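## Task

Find the cardboard box with a scrub sponge resting on top of it on the second level of the supply shelving (counting the lowest level as level one), and place that box in the upper tray of the cart. When finished, the sponge must still be on that same level without overhanging the level's front edge, every other item on that level must still be on it, and the robot must be neither toppled nor left leaning.

## Robot and tools

Robot: a Dexmate Vega in a physics simulation. It has a wheeled base (two steering front wheels, a passive rear caster), a three-link torso that folds in a Z (hip, knee, waist), a head with a camera, and two seven-joint arms, left and right, each with a two-finger gripper and a camera on the wrist. It starts in the stand torso posture (hip 0.469, knee 1.617, waist 1.048). Chest forward lean equals knee - hip - waist. Other presets: stand_high 0.78, 1.57, 0.44; lean_20 0.52, 1.05, 0.18; lean_45 0.52, 1.05, -0.26; low_lean_45 0, 0, -0.79. Fold arms before going to low_lean_45. Fold posture, arm keys in order (shoulder pitch, shoulder yaw, upper arm roll, elbow, forearm roll, wrist pitch, wrist yaw): left 1, 0.5, -0.6, -2.5, 0, -0.9, 0; right -1, -0.5, 0.6, -2.5, 0, 0.9, 0.

Frames (metres): the base frame sits on the floor at the base's turning point, 0.185 m behind the front axle; x forward, y left, z up. The base front edge is 0.35 m ahead of that origin. left_hand and right_hand are printed in this frame: a point between the fingers 0.033 m short of the shut tips; fingers point along hand z, close along hand y, the camera side faces -x. base_odometry is in the frame the base had at scene start and only counts wheel rotation.

Tool move: one action per call. Either "base" and/or "joints" (plus optional "speeds", "min_time_s"), or "target" by itself. Parts start together.
- base: one key only. translate_m is a relative forward drive in metres (-2 to 2, + forward); strafe_m a relative sideways drive (-2 to 2, + left; heading may drift about 0.02 rad); rotate_rad a relative turn on the spot (-3.2 to 3.2, + counter-clockwise). Wheels first steer to the new direction (up to 1.1 s).
- joints: a map of joint names to absolute angles in radians, e.g. torso_hip_rad 0 to 1.57, torso_knee_rad 0 to 3.141, torso_waist_rad -1.57 to 1.57, head_pan_rad, head_tilt_rad, head_camera_tilt_rad, each arm's seven joints and left_gripper_rad / right_gripper_rad (0 shut to 0.785 open, per-finger angle). Signs differ by side: left_shoulder_pitch_rad positive lowers the arm, right_shoulder_pitch_rad negative lowers it; left_wrist_pitch_rad positive tips the hand down, right negative. Shoulder yaw: left -0.423 to 1.523, right -1.523 to 0.423.
- target: an absolute hand pose for one side, in the base frame: side ("left"/"right"), x, y, z in metres (-3 to 3), pitch_deg (-30 to 95; 90 fingers down, 0 level), heading_deg (0 forward, + counter-clockwise), optional roll_deg (default 0), optional line_only true to demand a straight path. The planner checks only self-collision, not the scene. Result status: reached (within 10 mm and 2 degrees), short (with error; resend if "short (part of ...)"), or refused with a reason.
- speeds: per-motion caps: translate_m and strafe_m 0.04 to 0.3 m/s, rotate_rad 0.1 to 0.6 rad/s. min_time_s 0.1 to 8 sets a minimum duration for arm and head motions.
- cameras: list of head_camera, left_wrist_camera, right_wrist_camera or all; [] for none. An empty move just reports state and pictures.

wait: seconds 0 to 10, with optional cameras; the robot keeps its last command. zoom_image: camera name and region [x0, y0, x1, y1] in pixels, at most 504 by 504, of that camera's latest image (head is 896x560, wrists 672x420). read_manual only gives licence text. finished_scene: scene number 1 to 3; ends the scene irreversibly and usually reports success plus the next task.

Results: base_status, joint_status, left_hand_status, right_hand_status per motion: done, off_target (resting away, may still push), contact_stop (arm pushed near full torque about 0.6 s; its whole arm or torso group stops and drops targets), contact_stop_at_<key>, time_out, not_followed (self-collision check withheld the command; "joint command not followed" or "pose unreachable" with a cause line), unfinished. on_its_own lists uncommanded activity. turned_by_wheels and turned_by_imu give turn since last result; an IMU turn over 0.03 rad after a straight or sideways drive suggests a bump. base_tilt gives forward/right lean in degrees. Joint torques, MOTOR HOT, OVER-TEMPERATURE FAULT and torque fault lines report strain. If a call is refused or a stop interferes, the remaining calls in that reply for the scene are skipped.

Grip: open pads form a V, gap at the hand point about 0.24 x angle - 0.002 m; angle reading does not prove a grasp. Squeeze only slightly below the fitting angle. Hands carry about 4 kg at long reach.

Avoid: tipping the robot (nothing prevents a fall), driving into furniture (wheels just stall), arms striking or pressing on each other, arms striking the base or table when unfolding, head striking the chest when tilted outside the safe range, long pushes that heat motors, torque faults, dropping or flinging objects, releasing a moving object, and knocking the sponge or other shelf items off. Loose objects may occasionally be nudged by outside pushes.

Each tool is called after ">>>" as name(argument=value, ...) on one line, values as JSON.

## Session

>>> move(joints={"head_pan_rad": -1.2, "head_camera_tilt_rad": 0.3}, cameras=["head_camera"])

Scene clock: 1.47 s.
Joint torques (N m): left_arm=[7.42 0.3 0.81 -4.7 -0.05 -2.61 0.13] | right_arm=[-4.38 -0.28 0.89 -5.16 0.06 2.38 -0.14]
move: done
base_odometry: x=+0.000 y=+0.000 heading=+0.000
turned_by_wheels: +0.000
turned_by_imu: +0.000
base_tilt: forward=+0.2 right=+0.3
base_status: not commanded
joint_positions: torso_hip_rad=+0.469 torso_knee_rad=+1.617 torso_waist_rad=+1.048 left_shoulder_pitch_rad=+2.207 left_shoulder_yaw_rad=-0.004 left_upper_arm_roll_rad=-0.018 left_elbow_rad=-1.107 left_forearm_roll_rad=-0.008 left_wrist_pitch_rad=-0.518 left_wrist_yaw_rad=+0.011 left_gripper_rad=+0.005 right_shoulder_pitch_rad=-2.186 right_shoulder_yaw_rad=-0.016 right_upper_arm_roll_rad=-0.019 right_elbow_rad=-1.087 right_forearm_roll_rad=-0.017 right_wrist_pitch_rad=+0.491 right_wrist_yaw_rad=+0.011 right_gripper_rad=+0.005 head_pan_rad=-1.199 head_tilt_rad=+0.000 head_camera_tilt_rad=+0.299
joint_status: all done
chest: x=-0.0111 y=+0.0000 z=+1.4155 quat_wxyz=(+0.999, +0.000, +0.050, +0.000) (m; base frame)
left_hand: x=+0.2019 y=+0.2451 z=+0.6135 quat_wxyz=(+0.430, -0.012, +0.902, +0.013) pitch_deg=+39.0 heading_deg=+2.4 roll_deg=+0.9 back=up (m; base frame)
right_hand: x=+0.2001 y=-0.2164 z=+0.6013 quat_wxyz=(+0.418, -0.022, +0.908, +0.011) pitch_deg=+40.6 heading_deg=+2.8 roll_deg=+0.1 back=up (m; base frame)
pictures: head_camera
camera_calibration:
head_camera: T_world_to_cam=[[-0.921515, -0.372274, 0.110557, -0.20748], [-0.219184, 0.263578, -0.939407, 1.42228], [0.320576, -0.88991, -0.324488, 0.467664], [0, 0, 0, 1]] pos_world=[-0.0293762, -0.0359422, 1.51079]

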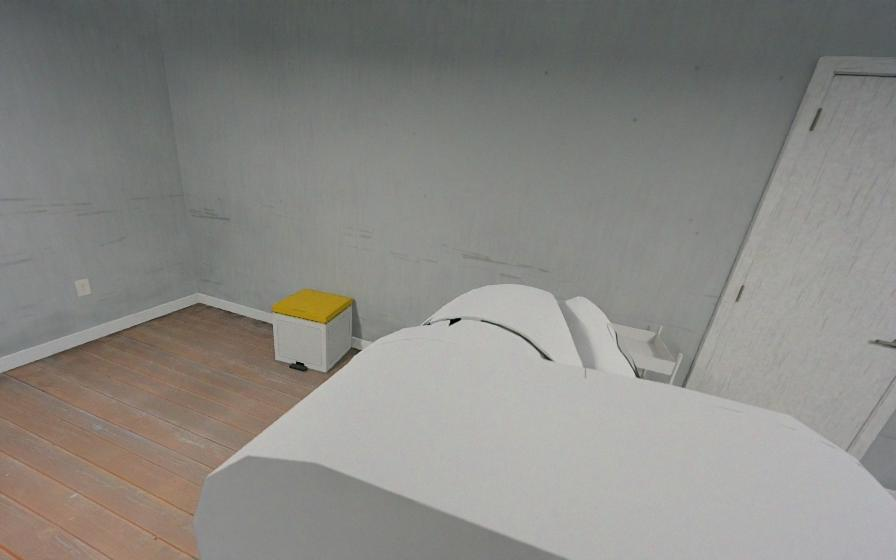

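>>> move(joints={"head_pan_rad": 0.3, "head_camera_tilt_rad": 0.3}, cameras=["head_camera"])

Scene clock: 4.77 s.
Joint torques (N m): left_arm=[7.39 0.01 0.93 -3.63 -0.03 -3.16 -0.08] | right_arm=[-4.14 -1.04 0.23 -4.79 0.06 2.75 -0.32]
move: done
base_odometry: x=+0.000 y=+0.000 heading=+0.000
turned_by_wheels: +0.000
turned_by_imu: +0.001
base_tilt: forward=+0.2 right=+0.3
base_status: not commanded
joint_positions: torso_hip_rad=+0.469 torso_knee_rad=+1.617 torso_waist_rad=+1.048 left_shoulder_pitch_rad=+2.207 left_shoulder_yaw_rad=-0.004 left_upper_arm_roll_rad=-0.018 left_elbow_rad=-1.107 left_forearm_roll_rad=-0.008 left_wrist_pitch_rad=-0.518 left_wrist_yaw_rad=+0.011 left_gripper_rad=+0.005 right_shoulder_pitch_rad=-2.186 right_shoulder_yaw_rad=-0.016 right_upper_arm_roll_rad=-0.019 right_elbow_rad=-1.087 right_forearm_roll_rad=-0.017 right_wrist_pitch_rad=+0.491 right_wrist_yaw_rad=+0.011 right_gripper_rad=+0.005 head_pan_rad=+0.299 head_tilt_rad=+0.000 head_camera_tilt_rad=+0.299
joint_status: all done
chest: x=-0.0111 y=+0.0000 z=+1.4155 quat_wxyz=(+0.999, +0.000, +0.050, +0.000) (m; base frame)
left_hand: x=+0.2019 y=+0.2451 z=+0.6135 quat_wxyz=(+0.430, -0.012, +0.902, +0.013) pitch_deg=+39.0 heading_deg=+2.4 roll_deg=+0.9 back=up (m; base frame)
right_hand: x=+0.2001 y=-0.2164 z=+0.6013 quat_wxyz=(+0.418, -0.022, +0.908, +0.011) pitch_deg=+40.6 heading_deg=+2.8 roll_deg=+0.1 back=up (m; base frame)
pictures: head_camera
camera_calibration:
head_camera: T_world_to_cam=[[0.304702, -0.952363, -0.0126841, 0.0712045], [-0.366116, -0.104821, -0.924647, 1.38887], [0.87927, 0.286385, -0.380615, 0.59462], [0, 0, 0, 1]] pos_world=[-0.036041, 0.0431049, 1.51144]

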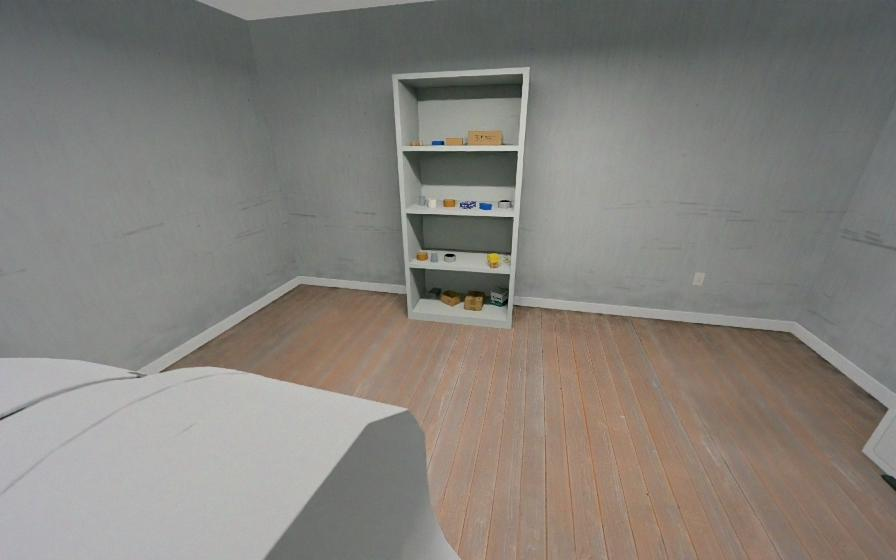

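>>> move(base={"rotate_rad": 0.352}, joints={"right_shoulder_pitch_rad":-1.76,"right_shoulder_yaw_rad":0,"right_upper_arm_roll_rad":0,"right_elbow_rad":-2.139,"right_forearm_roll_rad":0,"right_wrist_pitch_rad":-0.415,"right_wrist_yaw_rad":0,"right_gripper_rad":0.6,"head_pan_rad":0,"head_camera_tilt_rad":0.3}, cameras=[])

>>> move(base={"translate_m": 1.66}, cameras=[])

>>> move(base={"rotate_rad": -0.216}, joints={"torso_hip_rad":0.0,"torso_knee_rad":0.9,"torso_waist_rad":0.5}, cameras=["head_camera","right_wrist_camera"])

>>> zoom_image(camera="right_wrist_camera", region=[200, 80, 470, 280])

Scene clock: 12.03 s.
Joint torques (N m): left_arm=[8.17 0.45 0.92 -4.62 -0.15 -2.76 -0.03] | right_arm=[14.76 1.75 3.06 -14.11 0.13 4.01 -0.38]
move: done
base_odometry: x=+0.001 y=+0.000 heading=+0.352
turned_by_wheels: +0.352
turned_by_imu: +0.344
base_tilt: forward=+0.1 right=+0.3
base_status: done
joint_positions: torso_hip_rad=+0.469 torso_knee_rad=+1.617 torso_waist_rad=+1.048 left_shoulder_pitch_rad=+2.207 left_shoulder_yaw_rad=-0.004 left_upper_arm_roll_rad=-0.018 left_elbow_rad=-1.107 left_forearm_roll_rad=-0.008 left_wrist_pitch_rad=-0.518 left_wrist_yaw_rad=+0.011 left_gripper_rad=+0.005 right_shoulder_pitch_rad=-1.763 right_shoulder_yaw_rad=+0.000 right_upper_arm_roll_rad=+0.000 right_elbow_rad=-2.133 right_forearm_roll_rad=+0.000 right_wrist_pitch_rad=-0.410 right_wrist_yaw_rad=+0.000 right_gripper_rad=+0.600 head_pan_rad=+0.001 head_tilt_rad=+0.000 head_camera_tilt_rad=+0.299
joint_status: all done
chest: x=-0.0111 y=+0.0000 z=+1.4155 quat_wxyz=(+0.999, +0.000, +0.050, +0.000) (m; base frame)
left_hand: x=+0.2019 y=+0.2451 z=+0.6135 quat_wxyz=(+0.430, -0.012, +0.902, +0.013) pitch_deg=+39.0 heading_deg=+2.4 roll_deg=+0.9 back=up (m; base frame)
right_hand: x=+0.6350 y=-0.2292 z=+1.0693 quat_wxyz=(+0.656, +0.000, +0.755, +0.000) pitch_deg=+8.1 heading_deg=+0.0 roll_deg=+0.0 back=up (m; base frame)
pictures: none
No camera images: "cameras" was empty.

Scene clock: 19.40 s.
Joint torques (N m): left_arm=[8.3 0.76 1.05 -3.88 -0.06 -3.67 0.02] | right_arm=[12.98 0.16 2.24 -14.57 -0.04 3.21 -0.16]
move: done
base_odometry: x=+1.560 y=+0.570 heading=+0.352
turned_by_wheels: +0.001
turned_by_imu: -0.004
base_tilt: forward=+0.2 right=+0.3
base_status: done
joint_positions: torso_hip_rad=+0.469 torso_knee_rad=+1.617 torso_waist_rad=+1.048 left_shoulder_pitch_rad=+2.207 left_shoulder_yaw_rad=-0.004 left_upper_arm_roll_rad=-0.018 left_elbow_rad=-1.107 left_forearm_roll_rad=-0.008 left_wrist_pitch_rad=-0.518 left_wrist_yaw_rad=+0.011 left_gripper_rad=+0.005 right_shoulder_pitch_rad=-1.760 right_shoulder_yaw_rad=+0.000 right_upper_arm_roll_rad=+0.000 right_elbow_rad=-2.138 right_forearm_roll_rad=+0.000 right_wrist_pitch_rad=-0.415 right_wrist_yaw_rad=+0.000 right_gripper_rad=+0.600 head_pan_rad=+0.001 head_tilt_rad=+0.000 head_camera_tilt_rad=+0.299
joint_status: not commanded
chest: x=-0.0110 y=+0.0000 z=+1.4155 quat_wxyz=(+0.999, +0.000, +0.050, +0.000) (m; base frame)
left_hand: x=+0.2019 y=+0.2451 z=+0.6135 quat_wxyz=(+0.430, -0.012, +0.903, +0.013) pitch_deg=+39.0 heading_deg=+2.4 roll_deg=+0.9 back=up (m; base frame)
right_hand: x=+0.6358 y=-0.2293 z=+1.0726 quat_wxyz=(+0.657, +0.000, +0.754, +0.000) pitch_deg=+7.9 heading_deg=+0.0 roll_deg=+0.0 back=up (m; base frame)
pictures: none
No camera images: "cameras" was empty.

Scene clock: 23.33 s.
Joint torques (N m): left_arm=[-3.88 0.37 1.52 -1.68 0.56 3.41 -0.83] | right_arm=[9.49 0.6 2.01 -13.43 -0.1 2.96 -0.42]
move: done
base_odometry: x=+1.560 y=+0.570 heading=+0.137
turned_by_wheels: -0.216
turned_by_imu: -0.207
base_tilt: forward=+0.2 right=+0.3
base_status: done
joint_positions: torso_hip_rad=+0.001 torso_knee_rad=+0.900 torso_waist_rad=+0.500 left_shoulder_pitch_rad=+2.207 left_shoulder_yaw_rad=-0.004 left_upper_arm_roll_rad=-0.018 left_elbow_rad=-1.107 left_forearm_roll_rad=-0.008 left_wrist_pitch_rad=-0.520 left_wrist_yaw_rad=+0.011 left_gripper_rad=+0.005 right_shoulder_pitch_rad=-1.760 right_shoulder_yaw_rad=+0.000 right_upper_arm_roll_rad=+0.000 right_elbow_rad=-2.138 right_forearm_roll_rad=+0.000 right_wrist_pitch_rad=-0.415 right_wrist_yaw_rad=+0.000 right_gripper_rad=+0.600 head_pan_rad=+0.001 head_tilt_rad=+0.000 head_camera_tilt_rad=+0.299
joint_status: all done
chest: x=+0.1025 y=+0.0000 z=+1.1982 quat_wxyz=(+0.980, +0.000, +0.198, +0.000) (m; base frame)
left_hand: x=+0.0698 y=+0.2453 z=+0.3695 quat_wxyz=(+0.292, -0.010, +0.956, +0.014) pitch_deg=+56.1 heading_deg=+3.4 roll_deg=+2.2 back=up (m; base frame)
right_hand: x=+0.6197 y=-0.2293 z=+0.6801 quat_wxyz=(+0.537, +0.000, +0.843, +0.000) pitch_deg=+25.0 heading_deg=+0.0 roll_deg=+0.0 back=up (m; base frame)
pictures: head_camera, right_wrist_camera
camera_calibration:
head_camera: T_world_to_cam=[[0.0168287, -0.999783, 0.0123115, 0.0118245], [-0.639568, -0.0202284, -0.768468, 1.06905], [0.76855, 0.00505828, -0.639769, 0.737131], [0, 0, 0, 1]] pos_world=[0.117006, 0.0297184, 1.29298]
right_wrist_camera: T_world_to_cam=[[-0.0379605, -0.998653, 0.0353736, -0.237434], [-0.556252, -0.00829008, -0.830972, 0.959466], [0.830146, -0.0512208, -0.555188, 0.00641618], [0, 0, 0, 1]] pos_world=[0.519365, -0.228832, 0.809251]

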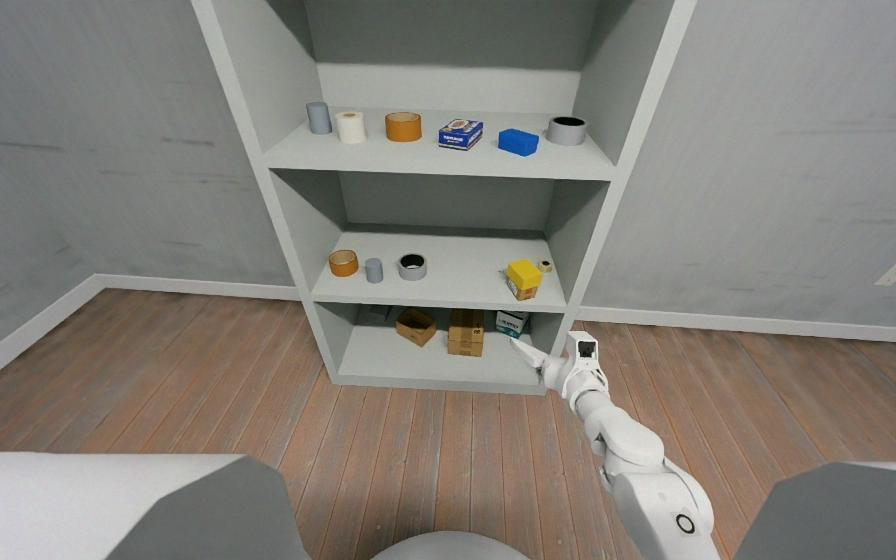

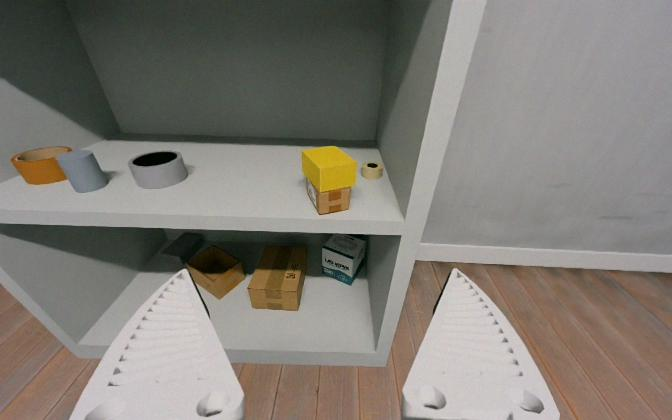

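Scaled by 1.867 from the camera's 672x420 image, which has a finer 960x600 frame.

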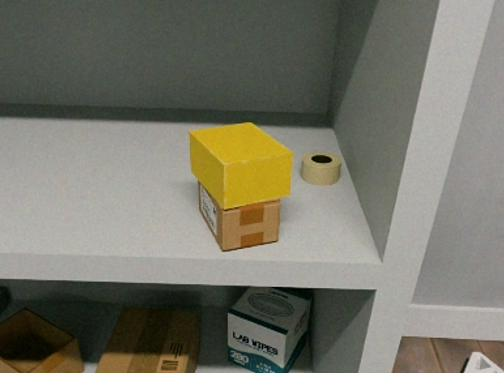

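>>> move(base={"translate_m": 0.16}, cameras=[])

>>> move(target={"side":"right","x":0.645,"y":-0.293,"z":0.665,"pitch_deg":30,"heading_deg":22}, cameras=["right_wrist_camera"])

>>> zoom_image(camera="right_wrist_camera", region=[180, 80, 490, 330])

Scene clock: 27.40 s.
Joint torques (N m): left_arm=[-4.62 0.36 1.6 -1.45 0.6 3.48 -0.84] | right_arm=[7.67 0.7 2.7 -14.66 0.08 3.1 -0.4]
move: done
base_odometry: x=+1.718 y=+0.591 heading=+0.136
turned_by_wheels: -0.001
turned_by_imu: -0.001
base_tilt: forward=+0.1 right=+0.3
base_status: done
joint_positions: torso_hip_rad=+0.001 torso_knee_rad=+0.900 torso_waist_rad=+0.500 left_shoulder_pitch_rad=+2.207 left_shoulder_yaw_rad=-0.004 left_upper_arm_roll_rad=-0.018 left_elbow_rad=-1.107 left_forearm_roll_rad=-0.008 left_wrist_pitch_rad=-0.520 left_wrist_yaw_rad=+0.011 left_gripper_rad=+0.005 right_shoulder_pitch_rad=-1.760 right_shoulder_yaw_rad=+0.000 right_upper_arm_roll_rad=+0.000 right_elbow_rad=-2.138 right_forearm_roll_rad=+0.000 right_wrist_pitch_rad=-0.415 right_wrist_yaw_rad=+0.000 right_gripper_rad=+0.600 head_pan_rad=+0.001 head_tilt_rad=+0.000 head_camera_tilt_rad=+0.299
joint_status: not commanded
chest: x=+0.1025 y=+0.0000 z=+1.1982 quat_wxyz=(+0.980, +0.000, +0.198, +0.000) (m; base frame)
left_hand: x=+0.0698 y=+0.2453 z=+0.3694 quat_wxyz=(+0.292, -0.010, +0.956, +0.014) pitch_deg=+56.1 heading_deg=+3.4 roll_deg=+2.2 back=up (m; base frame)
right_hand: x=+0.6197 y=-0.2293 z=+0.6801 quat_wxyz=(+0.537, +0.000, +0.843, +0.000) pitch_deg=+25.0 heading_deg=+0.0 roll_deg=+0.0 back=up (m; base frame)
pictures: none
No camera images: "cameras" was empty.

Scene clock: 30.97 s.
Joint torques (N m): left_arm=[-4.81 0.45 1.55 -2.5 0.58 4.04 -0.74] | right_arm=[12.15 -7 7.72 -8.59 1.02 2.12 0.28]
move: done
base_odometry: x=+1.718 y=+0.591 heading=+0.136
turned_by_wheels: +0.000
turned_by_imu: +0.001
base_tilt: forward=+0.2 right=+0.3
base_status: not commanded
joint_positions: torso_hip_rad=+0.001 torso_knee_rad=+0.900 torso_waist_rad=+0.500 left_shoulder_pitch_rad=+2.207 left_shoulder_yaw_rad=-0.004 left_upper_arm_roll_rad=-0.018 left_elbow_rad=-1.107 left_forearm_roll_rad=-0.008 left_wrist_pitch_rad=-0.520 left_wrist_yaw_rad=+0.011 left_gripper_rad=+0.005 right_shoulder_pitch_rad=-1.578 right_shoulder_yaw_rad=-0.382 right_upper_arm_roll_rad=+0.248 right_elbow_rad=-1.889 right_forearm_roll_rad=+0.185 right_wrist_pitch_rad=-0.443 right_wrist_yaw_rad=+0.536 right_gripper_rad=+0.600 head_pan_rad=+0.001 head_tilt_rad=+0.000 head_camera_tilt_rad=+0.299
joint_status: not commanded
chest: x=+0.1025 y=+0.0000 z=+1.1982 quat_wxyz=(+0.980, +0.000, +0.198, +0.000) (m; base frame)
left_hand: x=+0.0698 y=+0.2453 z=+0.3694 quat_wxyz=(+0.292, -0.010, +0.956, +0.014) pitch_deg=+56.1 heading_deg=+3.4 roll_deg=+2.2 back=up (m; base frame)
right_hand: x=+0.6444 y=-0.2918 z=+0.6642 quat_wxyz=(+0.491, -0.164, +0.850, +0.095) pitch_deg=+30.0 heading_deg=+21.8 roll_deg=+0.0 back=up (m; base frame)
right_hand_status: reached (straight line, planned for 2.0 s): 2 mm and 0.2 deg off.
pictures: right_wrist_camera
camera_calibration:
right_wrist_camera: T_world_to_cam=[[0.338628, -0.940132, 0.038507, -0.526059], [-0.578799, -0.240395, -0.779232, 0.871956], [0.741838, 0.241582, -0.625552, 0.162963], [0, 0, 0, 1]] pos_world=[0.561933, -0.32432, 0.801655]

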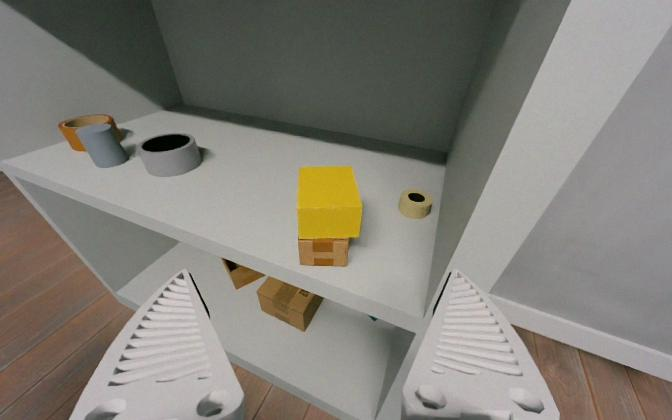

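Scaled by 1.626 from the camera's 672x420 image, which has a finer 960x600 frame.

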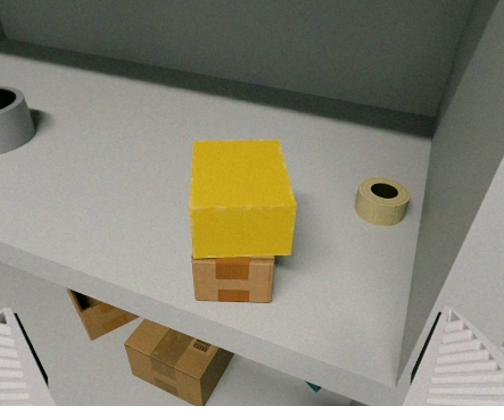

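>>> move(target={"side":"right","x":0.776,"y":-0.246,"z":0.622,"pitch_deg":30,"heading_deg":22}, cameras=[])

>>> move(joints={"right_gripper_rad":0.16}, cameras=["right_wrist_camera","head_camera"])

>>> zoom_image(camera="head_camera", region=[400, 220, 640, 400])

Scene clock: 35.17 s.
Joint torques (N m): left_arm=[-4.56 1.74 1.47 -2.15 0.58 3.82 -0.75] | right_arm=[18.44 -1.81 1.04 -7.74 0.33 2.49 -0.39]
move: done
base_odometry: x=+1.718 y=+0.591 heading=+0.136
turned_by_wheels: +0.000
turned_by_imu: +0.001
base_tilt: forward=+0.1 right=+0.3
base_status: not commanded
joint_positions: torso_hip_rad=+0.001 torso_knee_rad=+0.900 torso_waist_rad=+0.500 left_shoulder_pitch_rad=+2.207 left_shoulder_yaw_rad=-0.004 left_upper_arm_roll_rad=-0.018 left_elbow_rad=-1.107 left_forearm_roll_rad=-0.008 left_wrist_pitch_rad=-0.520 left_wrist_yaw_rad=+0.011 left_gripper_rad=+0.005 right_shoulder_pitch_rad=-1.126 right_shoulder_yaw_rad=-0.323 right_upper_arm_roll_rad=+0.010 right_elbow_rad=-1.375 right_forearm_roll_rad=+0.091 right_wrist_pitch_rad=-0.333 right_wrist_yaw_rad=+0.479 right_gripper_rad=+0.600 head_pan_rad=+0.001 head_tilt_rad=+0.000 head_camera_tilt_rad=+0.299
joint_status: not commanded
chest: x=+0.1025 y=+0.0000 z=+1.1982 quat_wxyz=(+0.980, +0.000, +0.198, +0.000) (m; base frame)
left_hand: x=+0.0698 y=+0.2453 z=+0.3694 quat_wxyz=(+0.292, -0.010, +0.956, +0.014) pitch_deg=+56.1 heading_deg=+3.4 roll_deg=+2.2 back=up (m; base frame)
right_hand: x=+0.7745 y=-0.2467 z=+0.6218 quat_wxyz=(+0.491, -0.165, +0.850, +0.095) pitch_deg=+30.0 heading_deg=+22.0 roll_deg=+0.0 back=up (m; base frame)
right_hand_status: reached (straight line, planned for 2.0 s): 2 mm and 0.1 deg off.
pictures: none
No camera images: "cameras" was empty.

Scene clock: 36.20 s.
Joint torques (N m): left_arm=[-4.56 -0.33 1.59 -1.3 0.63 4.09 -0.79] | right_arm=[17.29 -3.54 1.95 -8.26 0.45 2.75 -0.32]
move: done
base_odometry: x=+1.718 y=+0.591 heading=+0.136
turned_by_wheels: +0.000
turned_by_imu: +0.000
base_tilt: forward=+0.2 right=+0.4
base_status: not commanded
joint_positions: torso_hip_rad=+0.001 torso_knee_rad=+0.900 torso_waist_rad=+0.500 left_shoulder_pitch_rad=+2.207 left_shoulder_yaw_rad=-0.004 left_upper_arm_roll_rad=-0.018 left_elbow_rad=-1.107 left_forearm_roll_rad=-0.008 left_wrist_pitch_rad=-0.520 left_wrist_yaw_rad=+0.011 left_gripper_rad=+0.005 right_shoulder_pitch_rad=-1.122 right_shoulder_yaw_rad=-0.322 right_upper_arm_roll_rad=+0.008 right_elbow_rad=-1.370 right_forearm_roll_rad=+0.090 right_wrist_pitch_rad=-0.332 right_wrist_yaw_rad=+0.479 right_gripper_rad=+0.160 head_pan_rad=+0.001 head_tilt_rad=+0.000 head_camera_tilt_rad=+0.299
joint_status: all done
chest: x=+0.1025 y=+0.0000 z=+1.1982 quat_wxyz=(+0.980, +0.000, +0.198, +0.000) (m; base frame)
left_hand: x=+0.0698 y=+0.2453 z=+0.3694 quat_wxyz=(+0.292, -0.010, +0.956, +0.014) pitch_deg=+56.1 heading_deg=+3.4 roll_deg=+2.2 back=up (m; base frame)
right_hand: x=+0.7755 y=-0.2462 z=+0.6216 quat_wxyz=(+0.490, -0.165, +0.850, +0.095) pitch_deg=+30.0 heading_deg=+22.0 roll_deg=+0.0 back=up (m; base frame)
pictures: head_camera, right_wrist_camera
camera_calibration:
head_camera: T_world_to_cam=[[0.0168304, -0.999783, 0.0123093, 0.0118254], [-0.639676, -0.0202286, -0.768378, 1.06901], [0.76846, 0.00505817, -0.639878, 0.737205], [0, 0, 0, 1]] pos_world=[0.117106, 0.0297184, 1.29298]
right_wrist_camera: T_world_to_cam=[[0.34148, -0.939105, 0.0383935, -0.527772], [-0.578552, -0.242217, -0.778851, 0.924647], [0.740722, 0.243749, -0.626033, 0.0297603], [0, 0, 0, 1]] pos_world=[0.693136, -0.278922, 0.759055]

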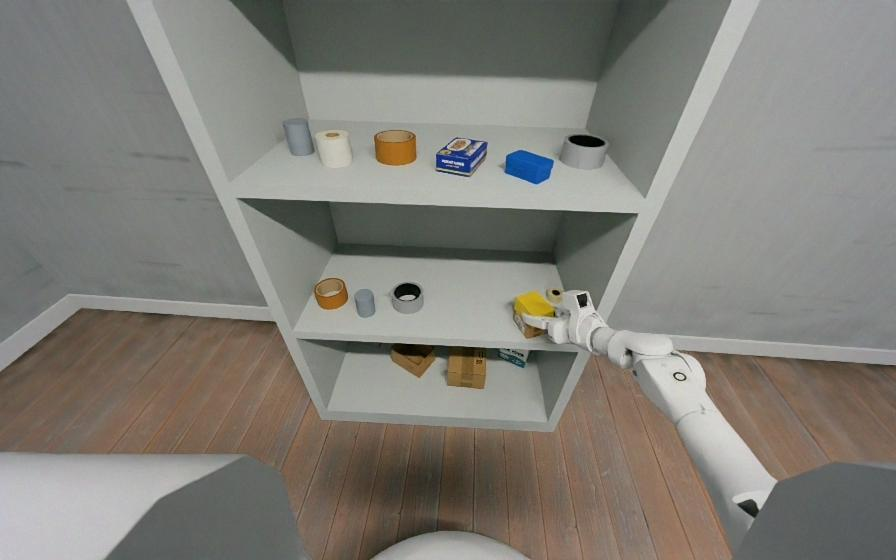

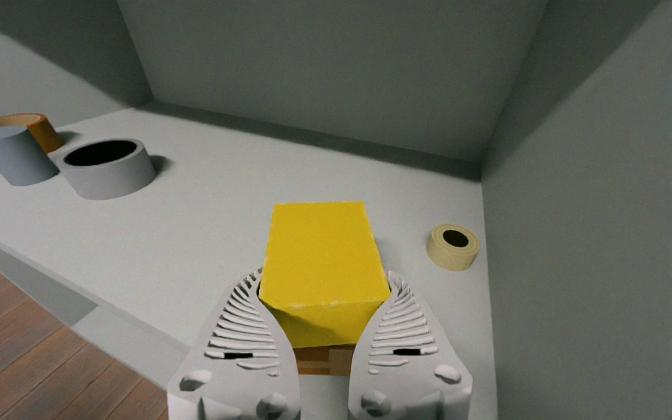

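Scaled by 2.100 from the camera's 896x560 image, which has a finer 960x600 frame.

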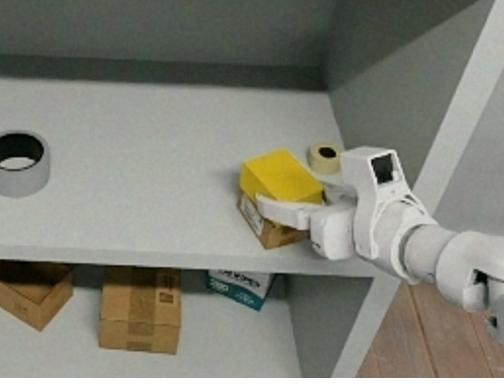

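>>> move(target={"side":"right","x":0.776,"y":-0.24,"z":0.652,"pitch_deg":30,"heading_deg":22}, cameras=[])

>>> move(target={"side":"right","x":0.79,"y":-0.065,"z":0.635,"pitch_deg":30,"heading_deg":22}, cameras=["right_wrist_camera"])

>>> move(target={"side":"right","x":0.79,"y":-0.065,"z":0.575,"pitch_deg":30,"heading_deg":22}, cameras=["right_wrist_camera","head_camera"])

>>> zoom_image(camera="head_camera", region=[370, 220, 610, 400])

Scene clock: 39.23 s.
Joint torques (N m): left_arm=[-4.19 0.02 1.56 -2.68 0.64 3.4 -0.72] | right_arm=[8.95 -6.8 6.46 -13.17 0.63 2.74 -0.48]
move: done
base_odometry: x=+1.718 y=+0.591 heading=+0.136
turned_by_wheels: +0.000
turned_by_imu: +0.001
base_tilt: forward=+0.2 right=+0.2
base_status: not commanded
joint_positions: torso_hip_rad=+0.001 torso_knee_rad=+0.900 torso_waist_rad=+0.500 left_shoulder_pitch_rad=+2.207 left_shoulder_yaw_rad=-0.004 left_upper_arm_roll_rad=-0.018 left_elbow_rad=-1.107 left_forearm_roll_rad=-0.008 left_wrist_pitch_rad=-0.520 left_wrist_yaw_rad=+0.011 left_gripper_rad=+0.005 right_shoulder_pitch_rad=-1.146 right_shoulder_yaw_rad=-0.330 right_upper_arm_roll_rad=+0.020 right_elbow_rad=-1.509 right_forearm_roll_rad=+0.099 right_wrist_pitch_rad=-0.448 right_wrist_yaw_rad=+0.473 right_gripper_rad=+0.160 head_pan_rad=+0.001 head_tilt_rad=+0.000 head_camera_tilt_rad=+0.299
joint_status: not commanded
chest: x=+0.1025 y=+0.0000 z=+1.1982 quat_wxyz=(+0.980, +0.000, +0.198, +0.000) (m; base frame)
left_hand: x=+0.0698 y=+0.2453 z=+0.3694 quat_wxyz=(+0.292, -0.010, +0.956, +0.014) pitch_deg=+56.1 heading_deg=+3.4 roll_deg=+2.2 back=up (m; base frame)
right_hand: x=+0.7759 y=-0.2401 z=+0.6504 quat_wxyz=(+0.490, -0.165, +0.850, +0.096) pitch_deg=+30.0 heading_deg=+22.0 roll_deg=+0.0 back=up (m; base frame)
right_hand_status: reached (straight line, planned for 0.8 s): 2 mm and 0.1 deg off.
pictures: none
No camera images: "cameras" was empty.

Scene clock: 41.87 s.
Joint torques (N m): left_arm=[-4.41 -0.11 1.48 -2.58 0.66 3.52 -0.85] | right_arm=[21.59 2.72 -0.81 -8.75 0.22 2.97 -0.29]
move: done
base_odometry: x=+1.718 y=+0.591 heading=+0.136
turned_by_wheels: +0.000
turned_by_imu: +0.001
base_tilt: forward=+0.2 right=+0.3
base_status: not commanded
joint_positions: torso_hip_rad=+0.001 torso_knee_rad=+0.900 torso_waist_rad=+0.500 left_shoulder_pitch_rad=+2.207 left_shoulder_yaw_rad=-0.004 left_upper_arm_roll_rad=-0.018 left_elbow_rad=-1.107 left_forearm_roll_rad=-0.008 left_wrist_pitch_rad=-0.520 left_wrist_yaw_rad=+0.011 left_gripper_rad=+0.005 right_shoulder_pitch_rad=-1.083 right_shoulder_yaw_rad=-0.074 right_upper_arm_roll_rad=-0.205 right_elbow_rad=-1.469 right_forearm_roll_rad=-0.015 right_wrist_pitch_rad=-0.486 right_wrist_yaw_rad=+0.212 right_gripper_rad=+0.160 head_pan_rad=+0.001 head_tilt_rad=+0.000 head_camera_tilt_rad=+0.299
joint_status: not commanded
chest: x=+0.1025 y=+0.0000 z=+1.1982 quat_wxyz=(+0.980, +0.000, +0.198, +0.000) (m; base frame)
left_hand: x=+0.0698 y=+0.2453 z=+0.3694 quat_wxyz=(+0.292, -0.010, +0.956, +0.014) pitch_deg=+56.1 heading_deg=+3.4 roll_deg=+2.2 back=up (m; base frame)
right_hand: x=+0.7895 y=-0.0690 z=+0.6342 quat_wxyz=(+0.490, -0.165, +0.851, +0.095) pitch_deg=+30.1 heading_deg=+22.0 roll_deg=+0.0 back=up (m; base frame)
right_hand_status: reached (straight line, planned for 1.2 s): 4 mm and 0.1 deg off.
pictures: right_wrist_camera
camera_calibration:
right_wrist_camera: T_world_to_cam=[[0.34116, -0.939234, 0.03806, -0.366195], [-0.579168, -0.241919, -0.778486, 0.985801], [0.740388, 0.243545, -0.626507, -0.0153449], [0, 0, 0, 1]] pos_world=[0.707236, -0.101722, 0.771756]

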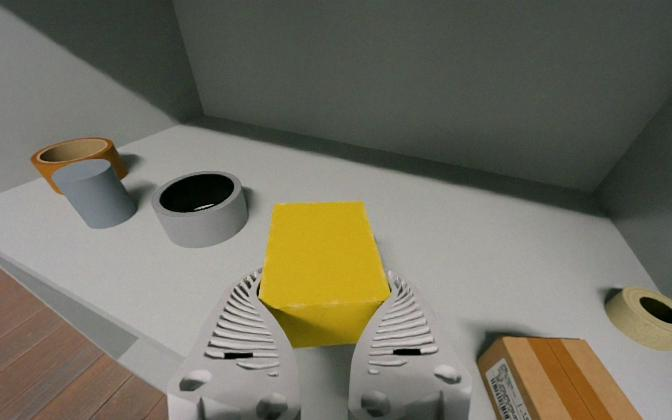

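Scene clock: 44.70 s.
Joint torques (N m): left_arm=[-4.19 0.24 1.51 -2.65 0.61 3.77 -0.76] | right_arm=[21.17 3.59 -1.69 -7.98 -0.1 3.76 -0.39]
move: done
base_odometry: x=+1.718 y=+0.591 heading=+0.136
turned_by_wheels: +0.000
turned_by_imu: +0.001
base_tilt: forward=+0.2 right=+0.3
base_status: not commanded
joint_positions: torso_hip_rad=+0.001 torso_knee_rad=+0.900 torso_waist_rad=+0.500 left_shoulder_pitch_rad=+2.207 left_shoulder_yaw_rad=-0.004 left_upper_arm_roll_rad=-0.018 left_elbow_rad=-1.107 left_forearm_roll_rad=-0.008 left_wrist_pitch_rad=-0.520 left_wrist_yaw_rad=+0.011 left_gripper_rad=+0.005 right_shoulder_pitch_rad=-1.018 right_shoulder_yaw_rad=-0.048 right_upper_arm_roll_rad=-0.221 right_elbow_rad=-1.150 right_forearm_roll_rad=-0.017 right_wrist_pitch_rad=-0.236 right_wrist_yaw_rad=+0.193 right_gripper_rad=+0.160 head_pan_rad=+0.001 head_tilt_rad=+0.000 head_camera_tilt_rad=+0.299
joint_status: not commanded
chest: x=+0.1025 y=+0.0000 z=+1.1982 quat_wxyz=(+0.980, +0.000, +0.198, +0.000) (m; base frame)
left_hand: x=+0.0698 y=+0.2453 z=+0.3694 quat_wxyz=(+0.292, -0.010, +0.956, +0.014) pitch_deg=+56.1 heading_deg=+3.4 roll_deg=+2.2 back=up (m; base frame)
right_hand: x=+0.7897 y=-0.0653 z=+0.5755 quat_wxyz=(+0.490, -0.165, +0.850, +0.095) pitch_deg=+30.1 heading_deg=+22.0 roll_deg=+0.0 back=up (m; base frame)
right_hand_status: reached (straight line, planned for 1.4 s): 1 mm and 0.1 deg off.
pictures: head_camera, right_wrist_camera
camera_calibration:
head_camera: T_world_to_cam=[[0.0168304, -0.999783, 0.0123093, 0.0118254], [-0.639676, -0.0202286, -0.768378, 1.06901], [0.76846, 0.00505817, -0.639878, 0.737205], [0, 0, 0, 1]] pos_world=[0.117106, 0.0297184, 1.29298]
right_wrist_camera: T_world_to_cam=[[0.341472, -0.939104, 0.0384748, -0.361053], [-0.57865, -0.242311, -0.778748, 0.94082], [0.740649, 0.243657, -0.626155, -0.0536568], [0, 0, 0, 1]] pos_world=[0.707436, -0.098022, 0.712956]

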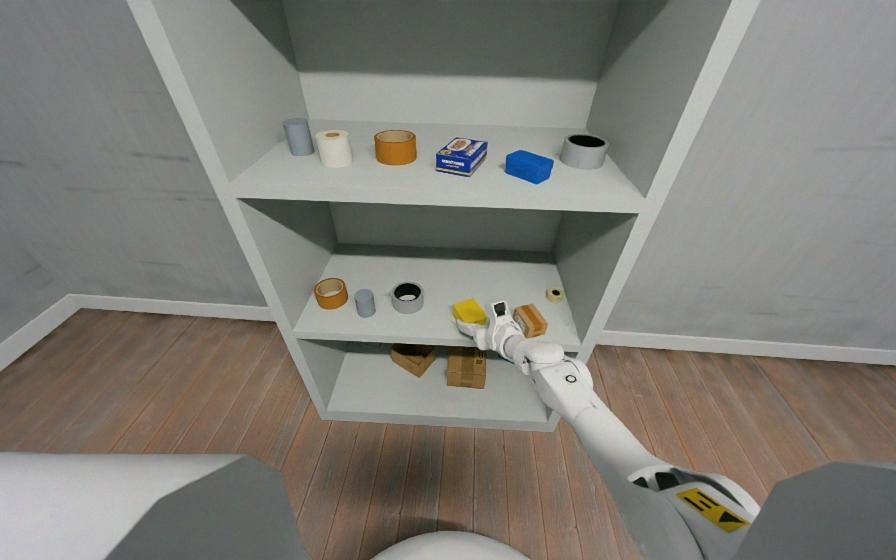

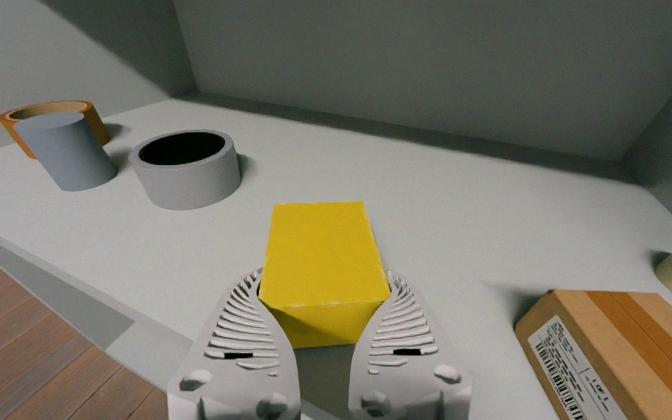

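Scaled by 2.100 from the camera's 896x560 image, which has a finer 960x600 frame.

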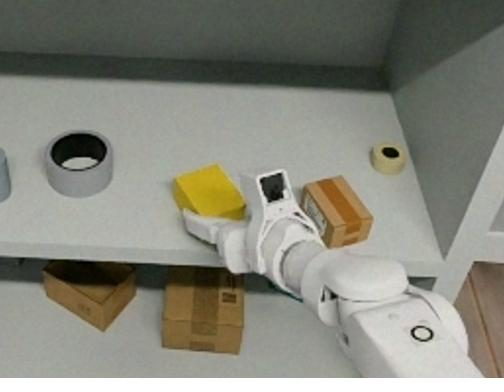

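>>> move(target={"side":"right","x":0.79,"y":-0.065,"z":0.567,"pitch_deg":30,"heading_deg":22}, cameras=["right_wrist_camera"])

>>> move(joints={"right_gripper_rad":0.42}, cameras=["right_wrist_camera"])

>>> move(target={"side":"right","x":0.685,"y":-0.13,"z":0.625,"pitch_deg":30,"heading_deg":22}, cameras=["right_wrist_camera"])

Scene clock: 46.73 s.
Joint torques (N m): left_arm=[-3.73 0.48 1.54 -2.8 0.56 3.33 -0.72] | right_arm=[19.2 6.06 -1.98 -5.27 0.31 1.71 -0.53]
move: done
base_odometry: x=+1.718 y=+0.591 heading=+0.136
turned_by_wheels: +0.000
turned_by_imu: +0.000
base_tilt: forward=+0.2 right=+0.3
base_status: not commanded
joint_positions: torso_hip_rad=+0.001 torso_knee_rad=+0.900 torso_waist_rad=+0.500 left_shoulder_pitch_rad=+2.207 left_shoulder_yaw_rad=-0.004 left_upper_arm_roll_rad=-0.018 left_elbow_rad=-1.107 left_forearm_roll_rad=-0.008 left_wrist_pitch_rad=-0.520 left_wrist_yaw_rad=+0.011 left_gripper_rad=+0.005 right_shoulder_pitch_rad=-1.003 right_shoulder_yaw_rad=-0.044 right_upper_arm_roll_rad=-0.222 right_elbow_rad=-1.096 right_forearm_roll_rad=-0.017 right_wrist_pitch_rad=-0.196 right_wrist_yaw_rad=+0.191 right_gripper_rad=+0.160 head_pan_rad=+0.001 head_tilt_rad=+0.000 head_camera_tilt_rad=+0.299
joint_status: not commanded
chest: x=+0.1024 y=+0.0000 z=+1.1982 quat_wxyz=(+0.980, +0.000, +0.198, +0.000) (m; base frame)
left_hand: x=+0.0698 y=+0.2453 z=+0.3694 quat_wxyz=(+0.292, -0.010, +0.956, +0.014) pitch_deg=+56.0 heading_deg=+3.4 roll_deg=+2.2 back=up (m; base frame)
right_hand: x=+0.7898 y=-0.0652 z=+0.5678 quat_wxyz=(+0.491, -0.165, +0.850, +0.095) pitch_deg=+30.0 heading_deg=+22.0 roll_deg=+0.0 back=up (m; base frame)
right_hand_status: reached (straight line, planned for 0.5 s): 1 mm and 0.0 deg off.
pictures: right_wrist_camera
camera_calibration:
right_wrist_camera: T_world_to_cam=[[0.34144, -0.939108, 0.0386588, -0.360767], [-0.57793, -0.242204, -0.779317, 0.934669], [0.741226, 0.243748, -0.625437, -0.0594714], [0, 0, 0, 1]] pos_world=[0.707435, -0.0979221, 0.705155]

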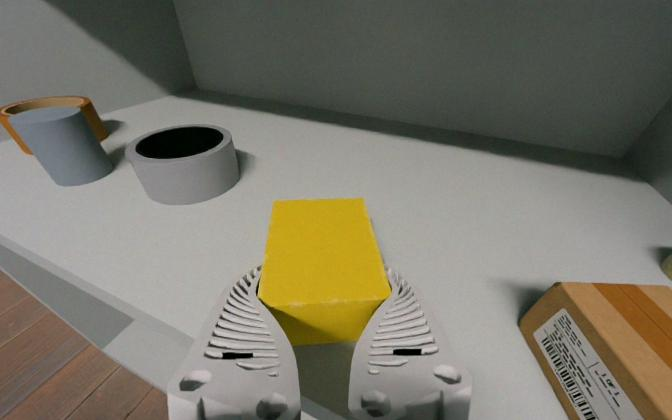

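Scene clock: 47.50 s.
Joint torques (N m): left_arm=[-6.02 -0.69 1.3 -1.94 0.6 3.71 -0.67] | right_arm=[22.5 4.07 -1.21 -7.81 0.1 2.47 -0.43]
move: done
base_odometry: x=+1.718 y=+0.591 heading=+0.136
turned_by_wheels: +0.000
turned_by_imu: +0.000
base_tilt: forward=+0.2 right=+0.3
base_status: not commanded
joint_positions: torso_hip_rad=+0.001 torso_knee_rad=+0.900 torso_waist_rad=+0.500 left_shoulder_pitch_rad=+2.207 left_shoulder_yaw_rad=-0.004 left_upper_arm_roll_rad=-0.018 left_elbow_rad=-1.107 left_forearm_roll_rad=-0.008 left_wrist_pitch_rad=-0.520 left_wrist_yaw_rad=+0.011 left_gripper_rad=+0.005 right_shoulder_pitch_rad=-1.002 right_shoulder_yaw_rad=-0.044 right_upper_arm_roll_rad=-0.222 right_elbow_rad=-1.091 right_forearm_roll_rad=-0.017 right_wrist_pitch_rad=-0.193 right_wrist_yaw_rad=+0.191 right_gripper_rad=+0.420 head_pan_rad=+0.001 head_tilt_rad=+0.000 head_camera_tilt_rad=+0.299
joint_status: all done
chest: x=+0.1024 y=+0.0000 z=+1.1982 quat_wxyz=(+0.980, +0.000, +0.198, +0.000) (m; base frame)
left_hand: x=+0.0698 y=+0.2453 z=+0.3694 quat_wxyz=(+0.292, -0.010, +0.956, +0.014) pitch_deg=+56.0 heading_deg=+3.4 roll_deg=+2.2 back=up (m; base frame)
right_hand: x=+0.7896 y=-0.0652 z=+0.5668 quat_wxyz=(+0.491, -0.165, +0.850, +0.095) pitch_deg=+30.0 heading_deg=+22.0 roll_deg=+0.0 back=up (m; base frame)
pictures: right_wrist_camera
camera_calibration:
right_wrist_camera: T_world_to_cam=[[0.341452, -0.939108, 0.0385724, -0.360611], [-0.578428, -0.242304, -0.778916, 0.933914], [0.740832, 0.243651, -0.625941, -0.0592614], [0, 0, 0, 1]] pos_world=[0.707236, -0.097922, 0.704255]

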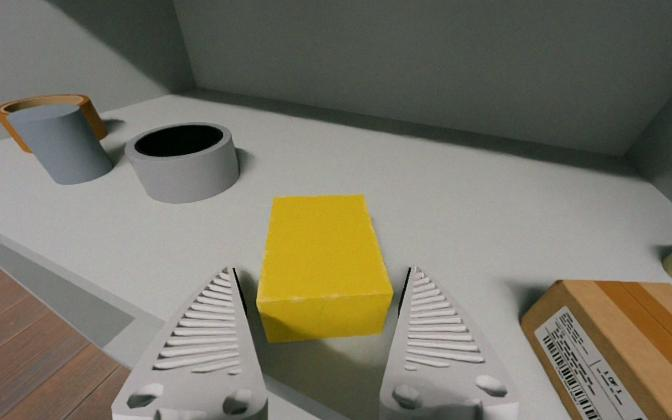

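Scene clock: 51.63 s.
Joint torques (N m): left_arm=[-3.86 0.18 1.44 -1.61 0.64 3.77 -0.7] | right_arm=[3.15 -2.98 4.63 -14.82 0.18 3.65 0.19]
move: done
base_odometry: x=+1.718 y=+0.591 heading=+0.136
turned_by_wheels: +0.000
turned_by_imu: +0.001
base_tilt: forward=+0.2 right=+0.3
base_status: not commanded
joint_positions: torso_hip_rad=+0.001 torso_knee_rad=+0.900 torso_waist_rad=+0.500 left_shoulder_pitch_rad=+2.207 left_shoulder_yaw_rad=-0.004 left_upper_arm_roll_rad=-0.018 left_elbow_rad=-1.107 left_forearm_roll_rad=-0.008 left_wrist_pitch_rad=-0.520 left_wrist_yaw_rad=+0.011 left_gripper_rad=+0.005 right_shoulder_pitch_rad=-1.421 right_shoulder_yaw_rad=-0.198 right_upper_arm_roll_rad=-0.104 right_elbow_rad=-1.801 right_forearm_roll_rad=+0.032 right_wrist_pitch_rad=-0.466 right_wrist_yaw_rad=+0.269 right_gripper_rad=+0.420 head_pan_rad=+0.001 head_tilt_rad=+0.000 head_camera_tilt_rad=+0.299
joint_status: not commanded
chest: x=+0.1024 y=+0.0000 z=+1.1982 quat_wxyz=(+0.980, +0.000, +0.198, +0.000) (m; base frame)
left_hand: x=+0.0698 y=+0.2453 z=+0.3694 quat_wxyz=(+0.292, -0.010, +0.956, +0.014) pitch_deg=+56.0 heading_deg=+3.4 roll_deg=+2.2 back=up (m; base frame)
right_hand: x=+0.6859 y=-0.1295 z=+0.6239 quat_wxyz=(+0.490, -0.165, +0.850, +0.095) pitch_deg=+30.0 heading_deg=+22.0 roll_deg=+0.0 back=up (m; base frame)
right_hand_status: reached (straight line, planned for 2.6 s): 1 mm and 0.0 deg off.
pictures: right_wrist_camera
camera_calibration:
right_wrist_camera: T_world_to_cam=[[0.341478, -0.939106, 0.0383903, -0.387573], [-0.578554, -0.242213, -0.778851, 0.902892], [0.740722, 0.243749, -0.626033, 0.0690989], [0, 0, 0, 1]] pos_world=[0.603536, -0.162122, 0.761355]

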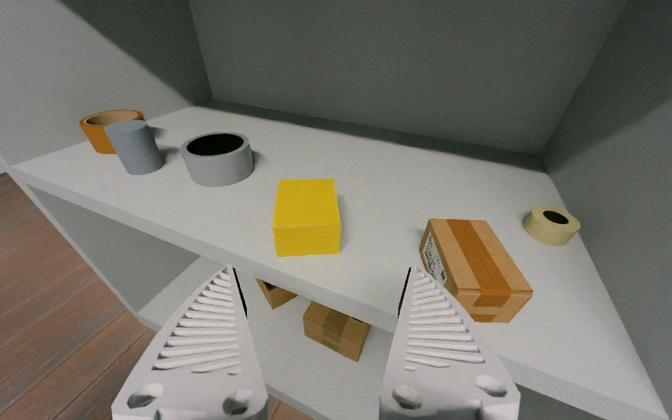

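>>> move(target={"side":"right","x":0.672,"y":-0.284,"z":0.605,"pitch_deg":30,"heading_deg":21}, cameras=["right_wrist_camera"])

>>> move(target={"side":"right","x":0.784,"y":-0.24,"z":0.571,"pitch_deg":30,"heading_deg":21}, cameras=[])

>>> move(joints={"right_gripper_rad":0.14}, cameras=["right_wrist_camera"])

>>> move(target={"side":"right","x":0.775,"y":-0.244,"z":0.62,"pitch_deg":30,"heading_deg":21}, cameras=["right_wrist_camera"])

Scene clock: 55.17 s.
Joint torques (N m): left_arm=[-4.4 -0.19 1.64 -2.73 0.6 3.34 -0.68] | right_arm=[1.55 -6.98 7.04 -7.24 0.63 2.94 0.39]
move: done
base_odometry: x=+1.718 y=+0.591 heading=+0.136
turned_by_wheels: +0.000
turned_by_imu: +0.001
base_tilt: forward=+0.1 right=+0.3
base_status: not commanded
joint_positions: torso_hip_rad=+0.001 torso_knee_rad=+0.900 torso_waist_rad=+0.500 left_shoulder_pitch_rad=+2.207 left_shoulder_yaw_rad=-0.004 left_upper_arm_roll_rad=-0.018 left_elbow_rad=-1.107 left_forearm_roll_rad=-0.008 left_wrist_pitch_rad=-0.520 left_wrist_yaw_rad=+0.011 left_gripper_rad=+0.005 right_shoulder_pitch_rad=-1.448 right_shoulder_yaw_rad=-0.364 right_upper_arm_roll_rad=+0.125 right_elbow_rad=-1.607 right_forearm_roll_rad=+0.153 right_wrist_pitch_rad=-0.272 right_wrist_yaw_rad=+0.482 right_gripper_rad=+0.420 head_pan_rad=+0.001 head_tilt_rad=+0.000 head_camera_tilt_rad=+0.299
joint_status: not commanded
chest: x=+0.1024 y=+0.0000 z=+1.1982 quat_wxyz=(+0.980, +0.000, +0.198, +0.000) (m; base frame)
left_hand: x=+0.0698 y=+0.2453 z=+0.3694 quat_wxyz=(+0.292, -0.010, +0.956, +0.014) pitch_deg=+56.0 heading_deg=+3.4 roll_deg=+2.2 back=up (m; base frame)
right_hand: x=+0.6723 y=-0.2800 z=+0.6047 quat_wxyz=(+0.491, -0.158, +0.852, +0.091) pitch_deg=+30.1 heading_deg=+21.1 roll_deg=+0.0 back=up (m; base frame)
right_hand_status: reached (straight line, planned for 1.1 s): 4 mm and 0.1 deg off.
pictures: right_wrist_camera
camera_calibration:
right_wrist_camera: T_world_to_cam=[[0.326036, -0.944584, 0.0382225, -0.514691], [-0.582701, -0.232636, -0.778678, 0.848912], [0.744419, 0.231605, -0.626258, 0.0981281], [0, 0, 0, 1]] pos_world=[0.589421, -0.311408, 0.742156]

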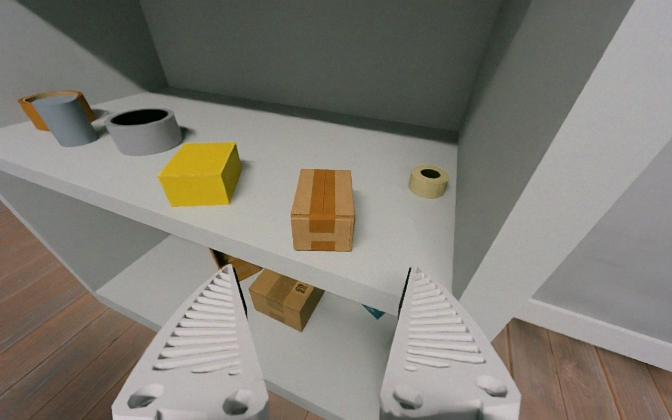

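Scene clock: 58.77 s.
Joint torques (N m): left_arm=[-4.9 1.44 1.39 -2.09 0.56 3.52 -0.72] | right_arm=[19.75 -2.25 0.83 -7.42 0.31 2.97 -0.36]
move: done
base_odometry: x=+1.718 y=+0.591 heading=+0.136
turned_by_wheels: +0.000
turned_by_imu: +0.001
base_tilt: forward=+0.1 right=+0.3
base_status: not commanded
joint_positions: torso_hip_rad=+0.001 torso_knee_rad=+0.900 torso_waist_rad=+0.500 left_shoulder_pitch_rad=+2.207 left_shoulder_yaw_rad=-0.004 left_upper_arm_roll_rad=-0.018 left_elbow_rad=-1.107 left_forearm_roll_rad=-0.008 left_wrist_pitch_rad=-0.520 left_wrist_yaw_rad=+0.011 left_gripper_rad=+0.005 right_shoulder_pitch_rad=-1.028 right_shoulder_yaw_rad=-0.277 right_upper_arm_roll_rad=-0.041 right_elbow_rad=-1.064 right_forearm_roll_rad=+0.068 right_wrist_pitch_rad=-0.119 right_wrist_yaw_rad=+0.444 right_gripper_rad=+0.420 head_pan_rad=+0.001 head_tilt_rad=+0.000 head_camera_tilt_rad=+0.299
joint_status: not commanded
chest: x=+0.1024 y=+0.0000 z=+1.1982 quat_wxyz=(+0.980, +0.000, +0.198, +0.000) (m; base frame)
left_hand: x=+0.0698 y=+0.2453 z=+0.3694 quat_wxyz=(+0.292, -0.010, +0.956, +0.014) pitch_deg=+56.0 heading_deg=+3.4 roll_deg=+2.2 back=up (m; base frame)
right_hand: x=+0.7827 y=-0.2406 z=+0.5708 quat_wxyz=(+0.491, -0.158, +0.852, +0.091) pitch_deg=+30.0 heading_deg=+21.0 roll_deg=+0.0 back=up (m; base frame)
right_hand_status: reached (straight line, planned for 2.1 s): 1 mm and 0.1 deg off.
pictures: none
No camera images: "cameras" was empty.

Scene clock: 59.57 s.
Joint torques (N m): left_arm=[-4.09 0.1 1.62 -2.06 0.67 3.55 -0.85] | right_arm=[20.1 -3 0.17 -7.79 0.35 3.37 -0.49]
move: done
base_odometry: x=+1.718 y=+0.591 heading=+0.136
turned_by_wheels: +0.000
turned_by_imu: +0.000
base_tilt: forward=+0.1 right=+0.3
base_status: not commanded
joint_positions: torso_hip_rad=+0.001 torso_knee_rad=+0.900 torso_waist_rad=+0.500 left_shoulder_pitch_rad=+2.207 left_shoulder_yaw_rad=-0.004 left_upper_arm_roll_rad=-0.018 left_elbow_rad=-1.107 left_forearm_roll_rad=-0.008 left_wrist_pitch_rad=-0.520 left_wrist_yaw_rad=+0.011 left_gripper_rad=+0.005 right_shoulder_pitch_rad=-1.025 right_shoulder_yaw_rad=-0.276 right_upper_arm_roll_rad=-0.042 right_elbow_rad=-1.060 right_forearm_roll_rad=+0.068 right_wrist_pitch_rad=-0.118 right_wrist_yaw_rad=+0.443 right_gripper_rad=+0.141 head_pan_rad=+0.001 head_tilt_rad=+0.000 head_camera_tilt_rad=+0.299
joint_status: all done
chest: x=+0.1024 y=+0.0000 z=+1.1982 quat_wxyz=(+0.980, +0.000, +0.198, +0.000) (m; base frame)
left_hand: x=+0.0698 y=+0.2453 z=+0.3694 quat_wxyz=(+0.292, -0.010, +0.956, +0.014) pitch_deg=+56.0 heading_deg=+3.4 roll_deg=+2.2 back=up (m; base frame)
right_hand: x=+0.7834 y=-0.2402 z=+0.5706 quat_wxyz=(+0.491, -0.158, +0.852, +0.091) pitch_deg=+30.0 heading_deg=+21.0 roll_deg=+0.0 back=up (m; base frame)
pictures: right_wrist_camera
camera_calibration:
right_wrist_camera: T_world_to_cam=[[0.325022, -0.944924, 0.0384525, -0.511465], [-0.582785, -0.232149, -0.778761, 0.896628], [0.744797, 0.230705, -0.626141, -0.0157644], [0, 0, 0, 1]] pos_world=[0.70052, -0.271507, 0.708056]

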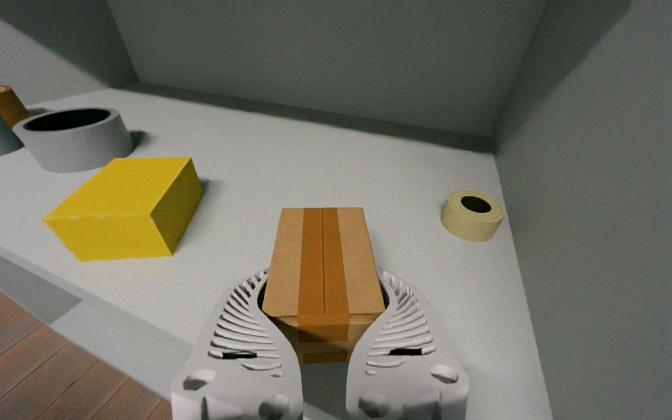

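Scene clock: 62.40 s.
Joint torques (N m): left_arm=[-4.2 -0.09 1.37 -2 0.59 3.6 -0.63] | right_arm=[8.13 -5.88 7.05 -12.92 0.68 3.17 0.11]
move: done
base_odometry: x=+1.718 y=+0.591 heading=+0.136
turned_by_wheels: +0.000
turned_by_imu: +0.001
base_tilt: forward=+0.2 right=+0.4
base_status: not commanded
joint_positions: torso_hip_rad=+0.001 torso_knee_rad=+0.900 torso_waist_rad=+0.500 left_shoulder_pitch_rad=+2.207 left_shoulder_yaw_rad=-0.004 left_upper_arm_roll_rad=-0.018 left_elbow_rad=-1.107 left_forearm_roll_rad=-0.008 left_wrist_pitch_rad=-0.520 left_wrist_yaw_rad=+0.011 left_gripper_rad=+0.005 right_shoulder_pitch_rad=-1.130 right_shoulder_yaw_rad=-0.313 right_upper_arm_roll_rad=+0.000 right_elbow_rad=-1.377 right_forearm_roll_rad=+0.096 right_wrist_pitch_rad=-0.335 right_wrist_yaw_rad=+0.448 right_gripper_rad=+0.141 head_pan_rad=+0.001 head_tilt_rad=+0.000 head_camera_tilt_rad=+0.299
joint_status: not commanded
chest: x=+0.1024 y=+0.0000 z=+1.1982 quat_wxyz=(+0.980, +0.000, +0.198, +0.000) (m; base frame)
left_hand: x=+0.0698 y=+0.2453 z=+0.3694 quat_wxyz=(+0.292, -0.010, +0.956, +0.014) pitch_deg=+56.0 heading_deg=+3.4 roll_deg=+2.2 back=up (m; base frame)
right_hand: x=+0.7750 y=-0.2439 z=+0.6186 quat_wxyz=(+0.491, -0.158, +0.852, +0.091) pitch_deg=+30.1 heading_deg=+21.0 roll_deg=+0.0 back=up (m; base frame)
right_hand_status: reached (straight line, planned for 1.3 s): 1 mm and 0.1 deg off.
pictures: right_wrist_camera
camera_calibration:
right_wrist_camera: T_world_to_cam=[[0.325156, -0.944879, 0.0384265, -0.514137], [-0.582788, -0.232221, -0.778737, 0.928219], [0.744736, 0.230816, -0.626173, 0.0214969], [0, 0, 0, 1]] pos_world=[0.69212, -0.275207, 0.756056]

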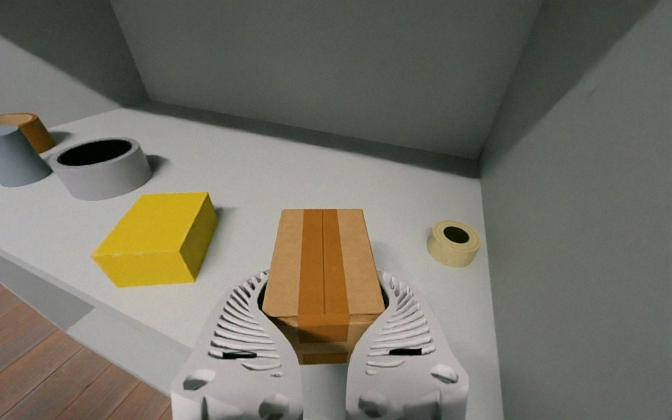

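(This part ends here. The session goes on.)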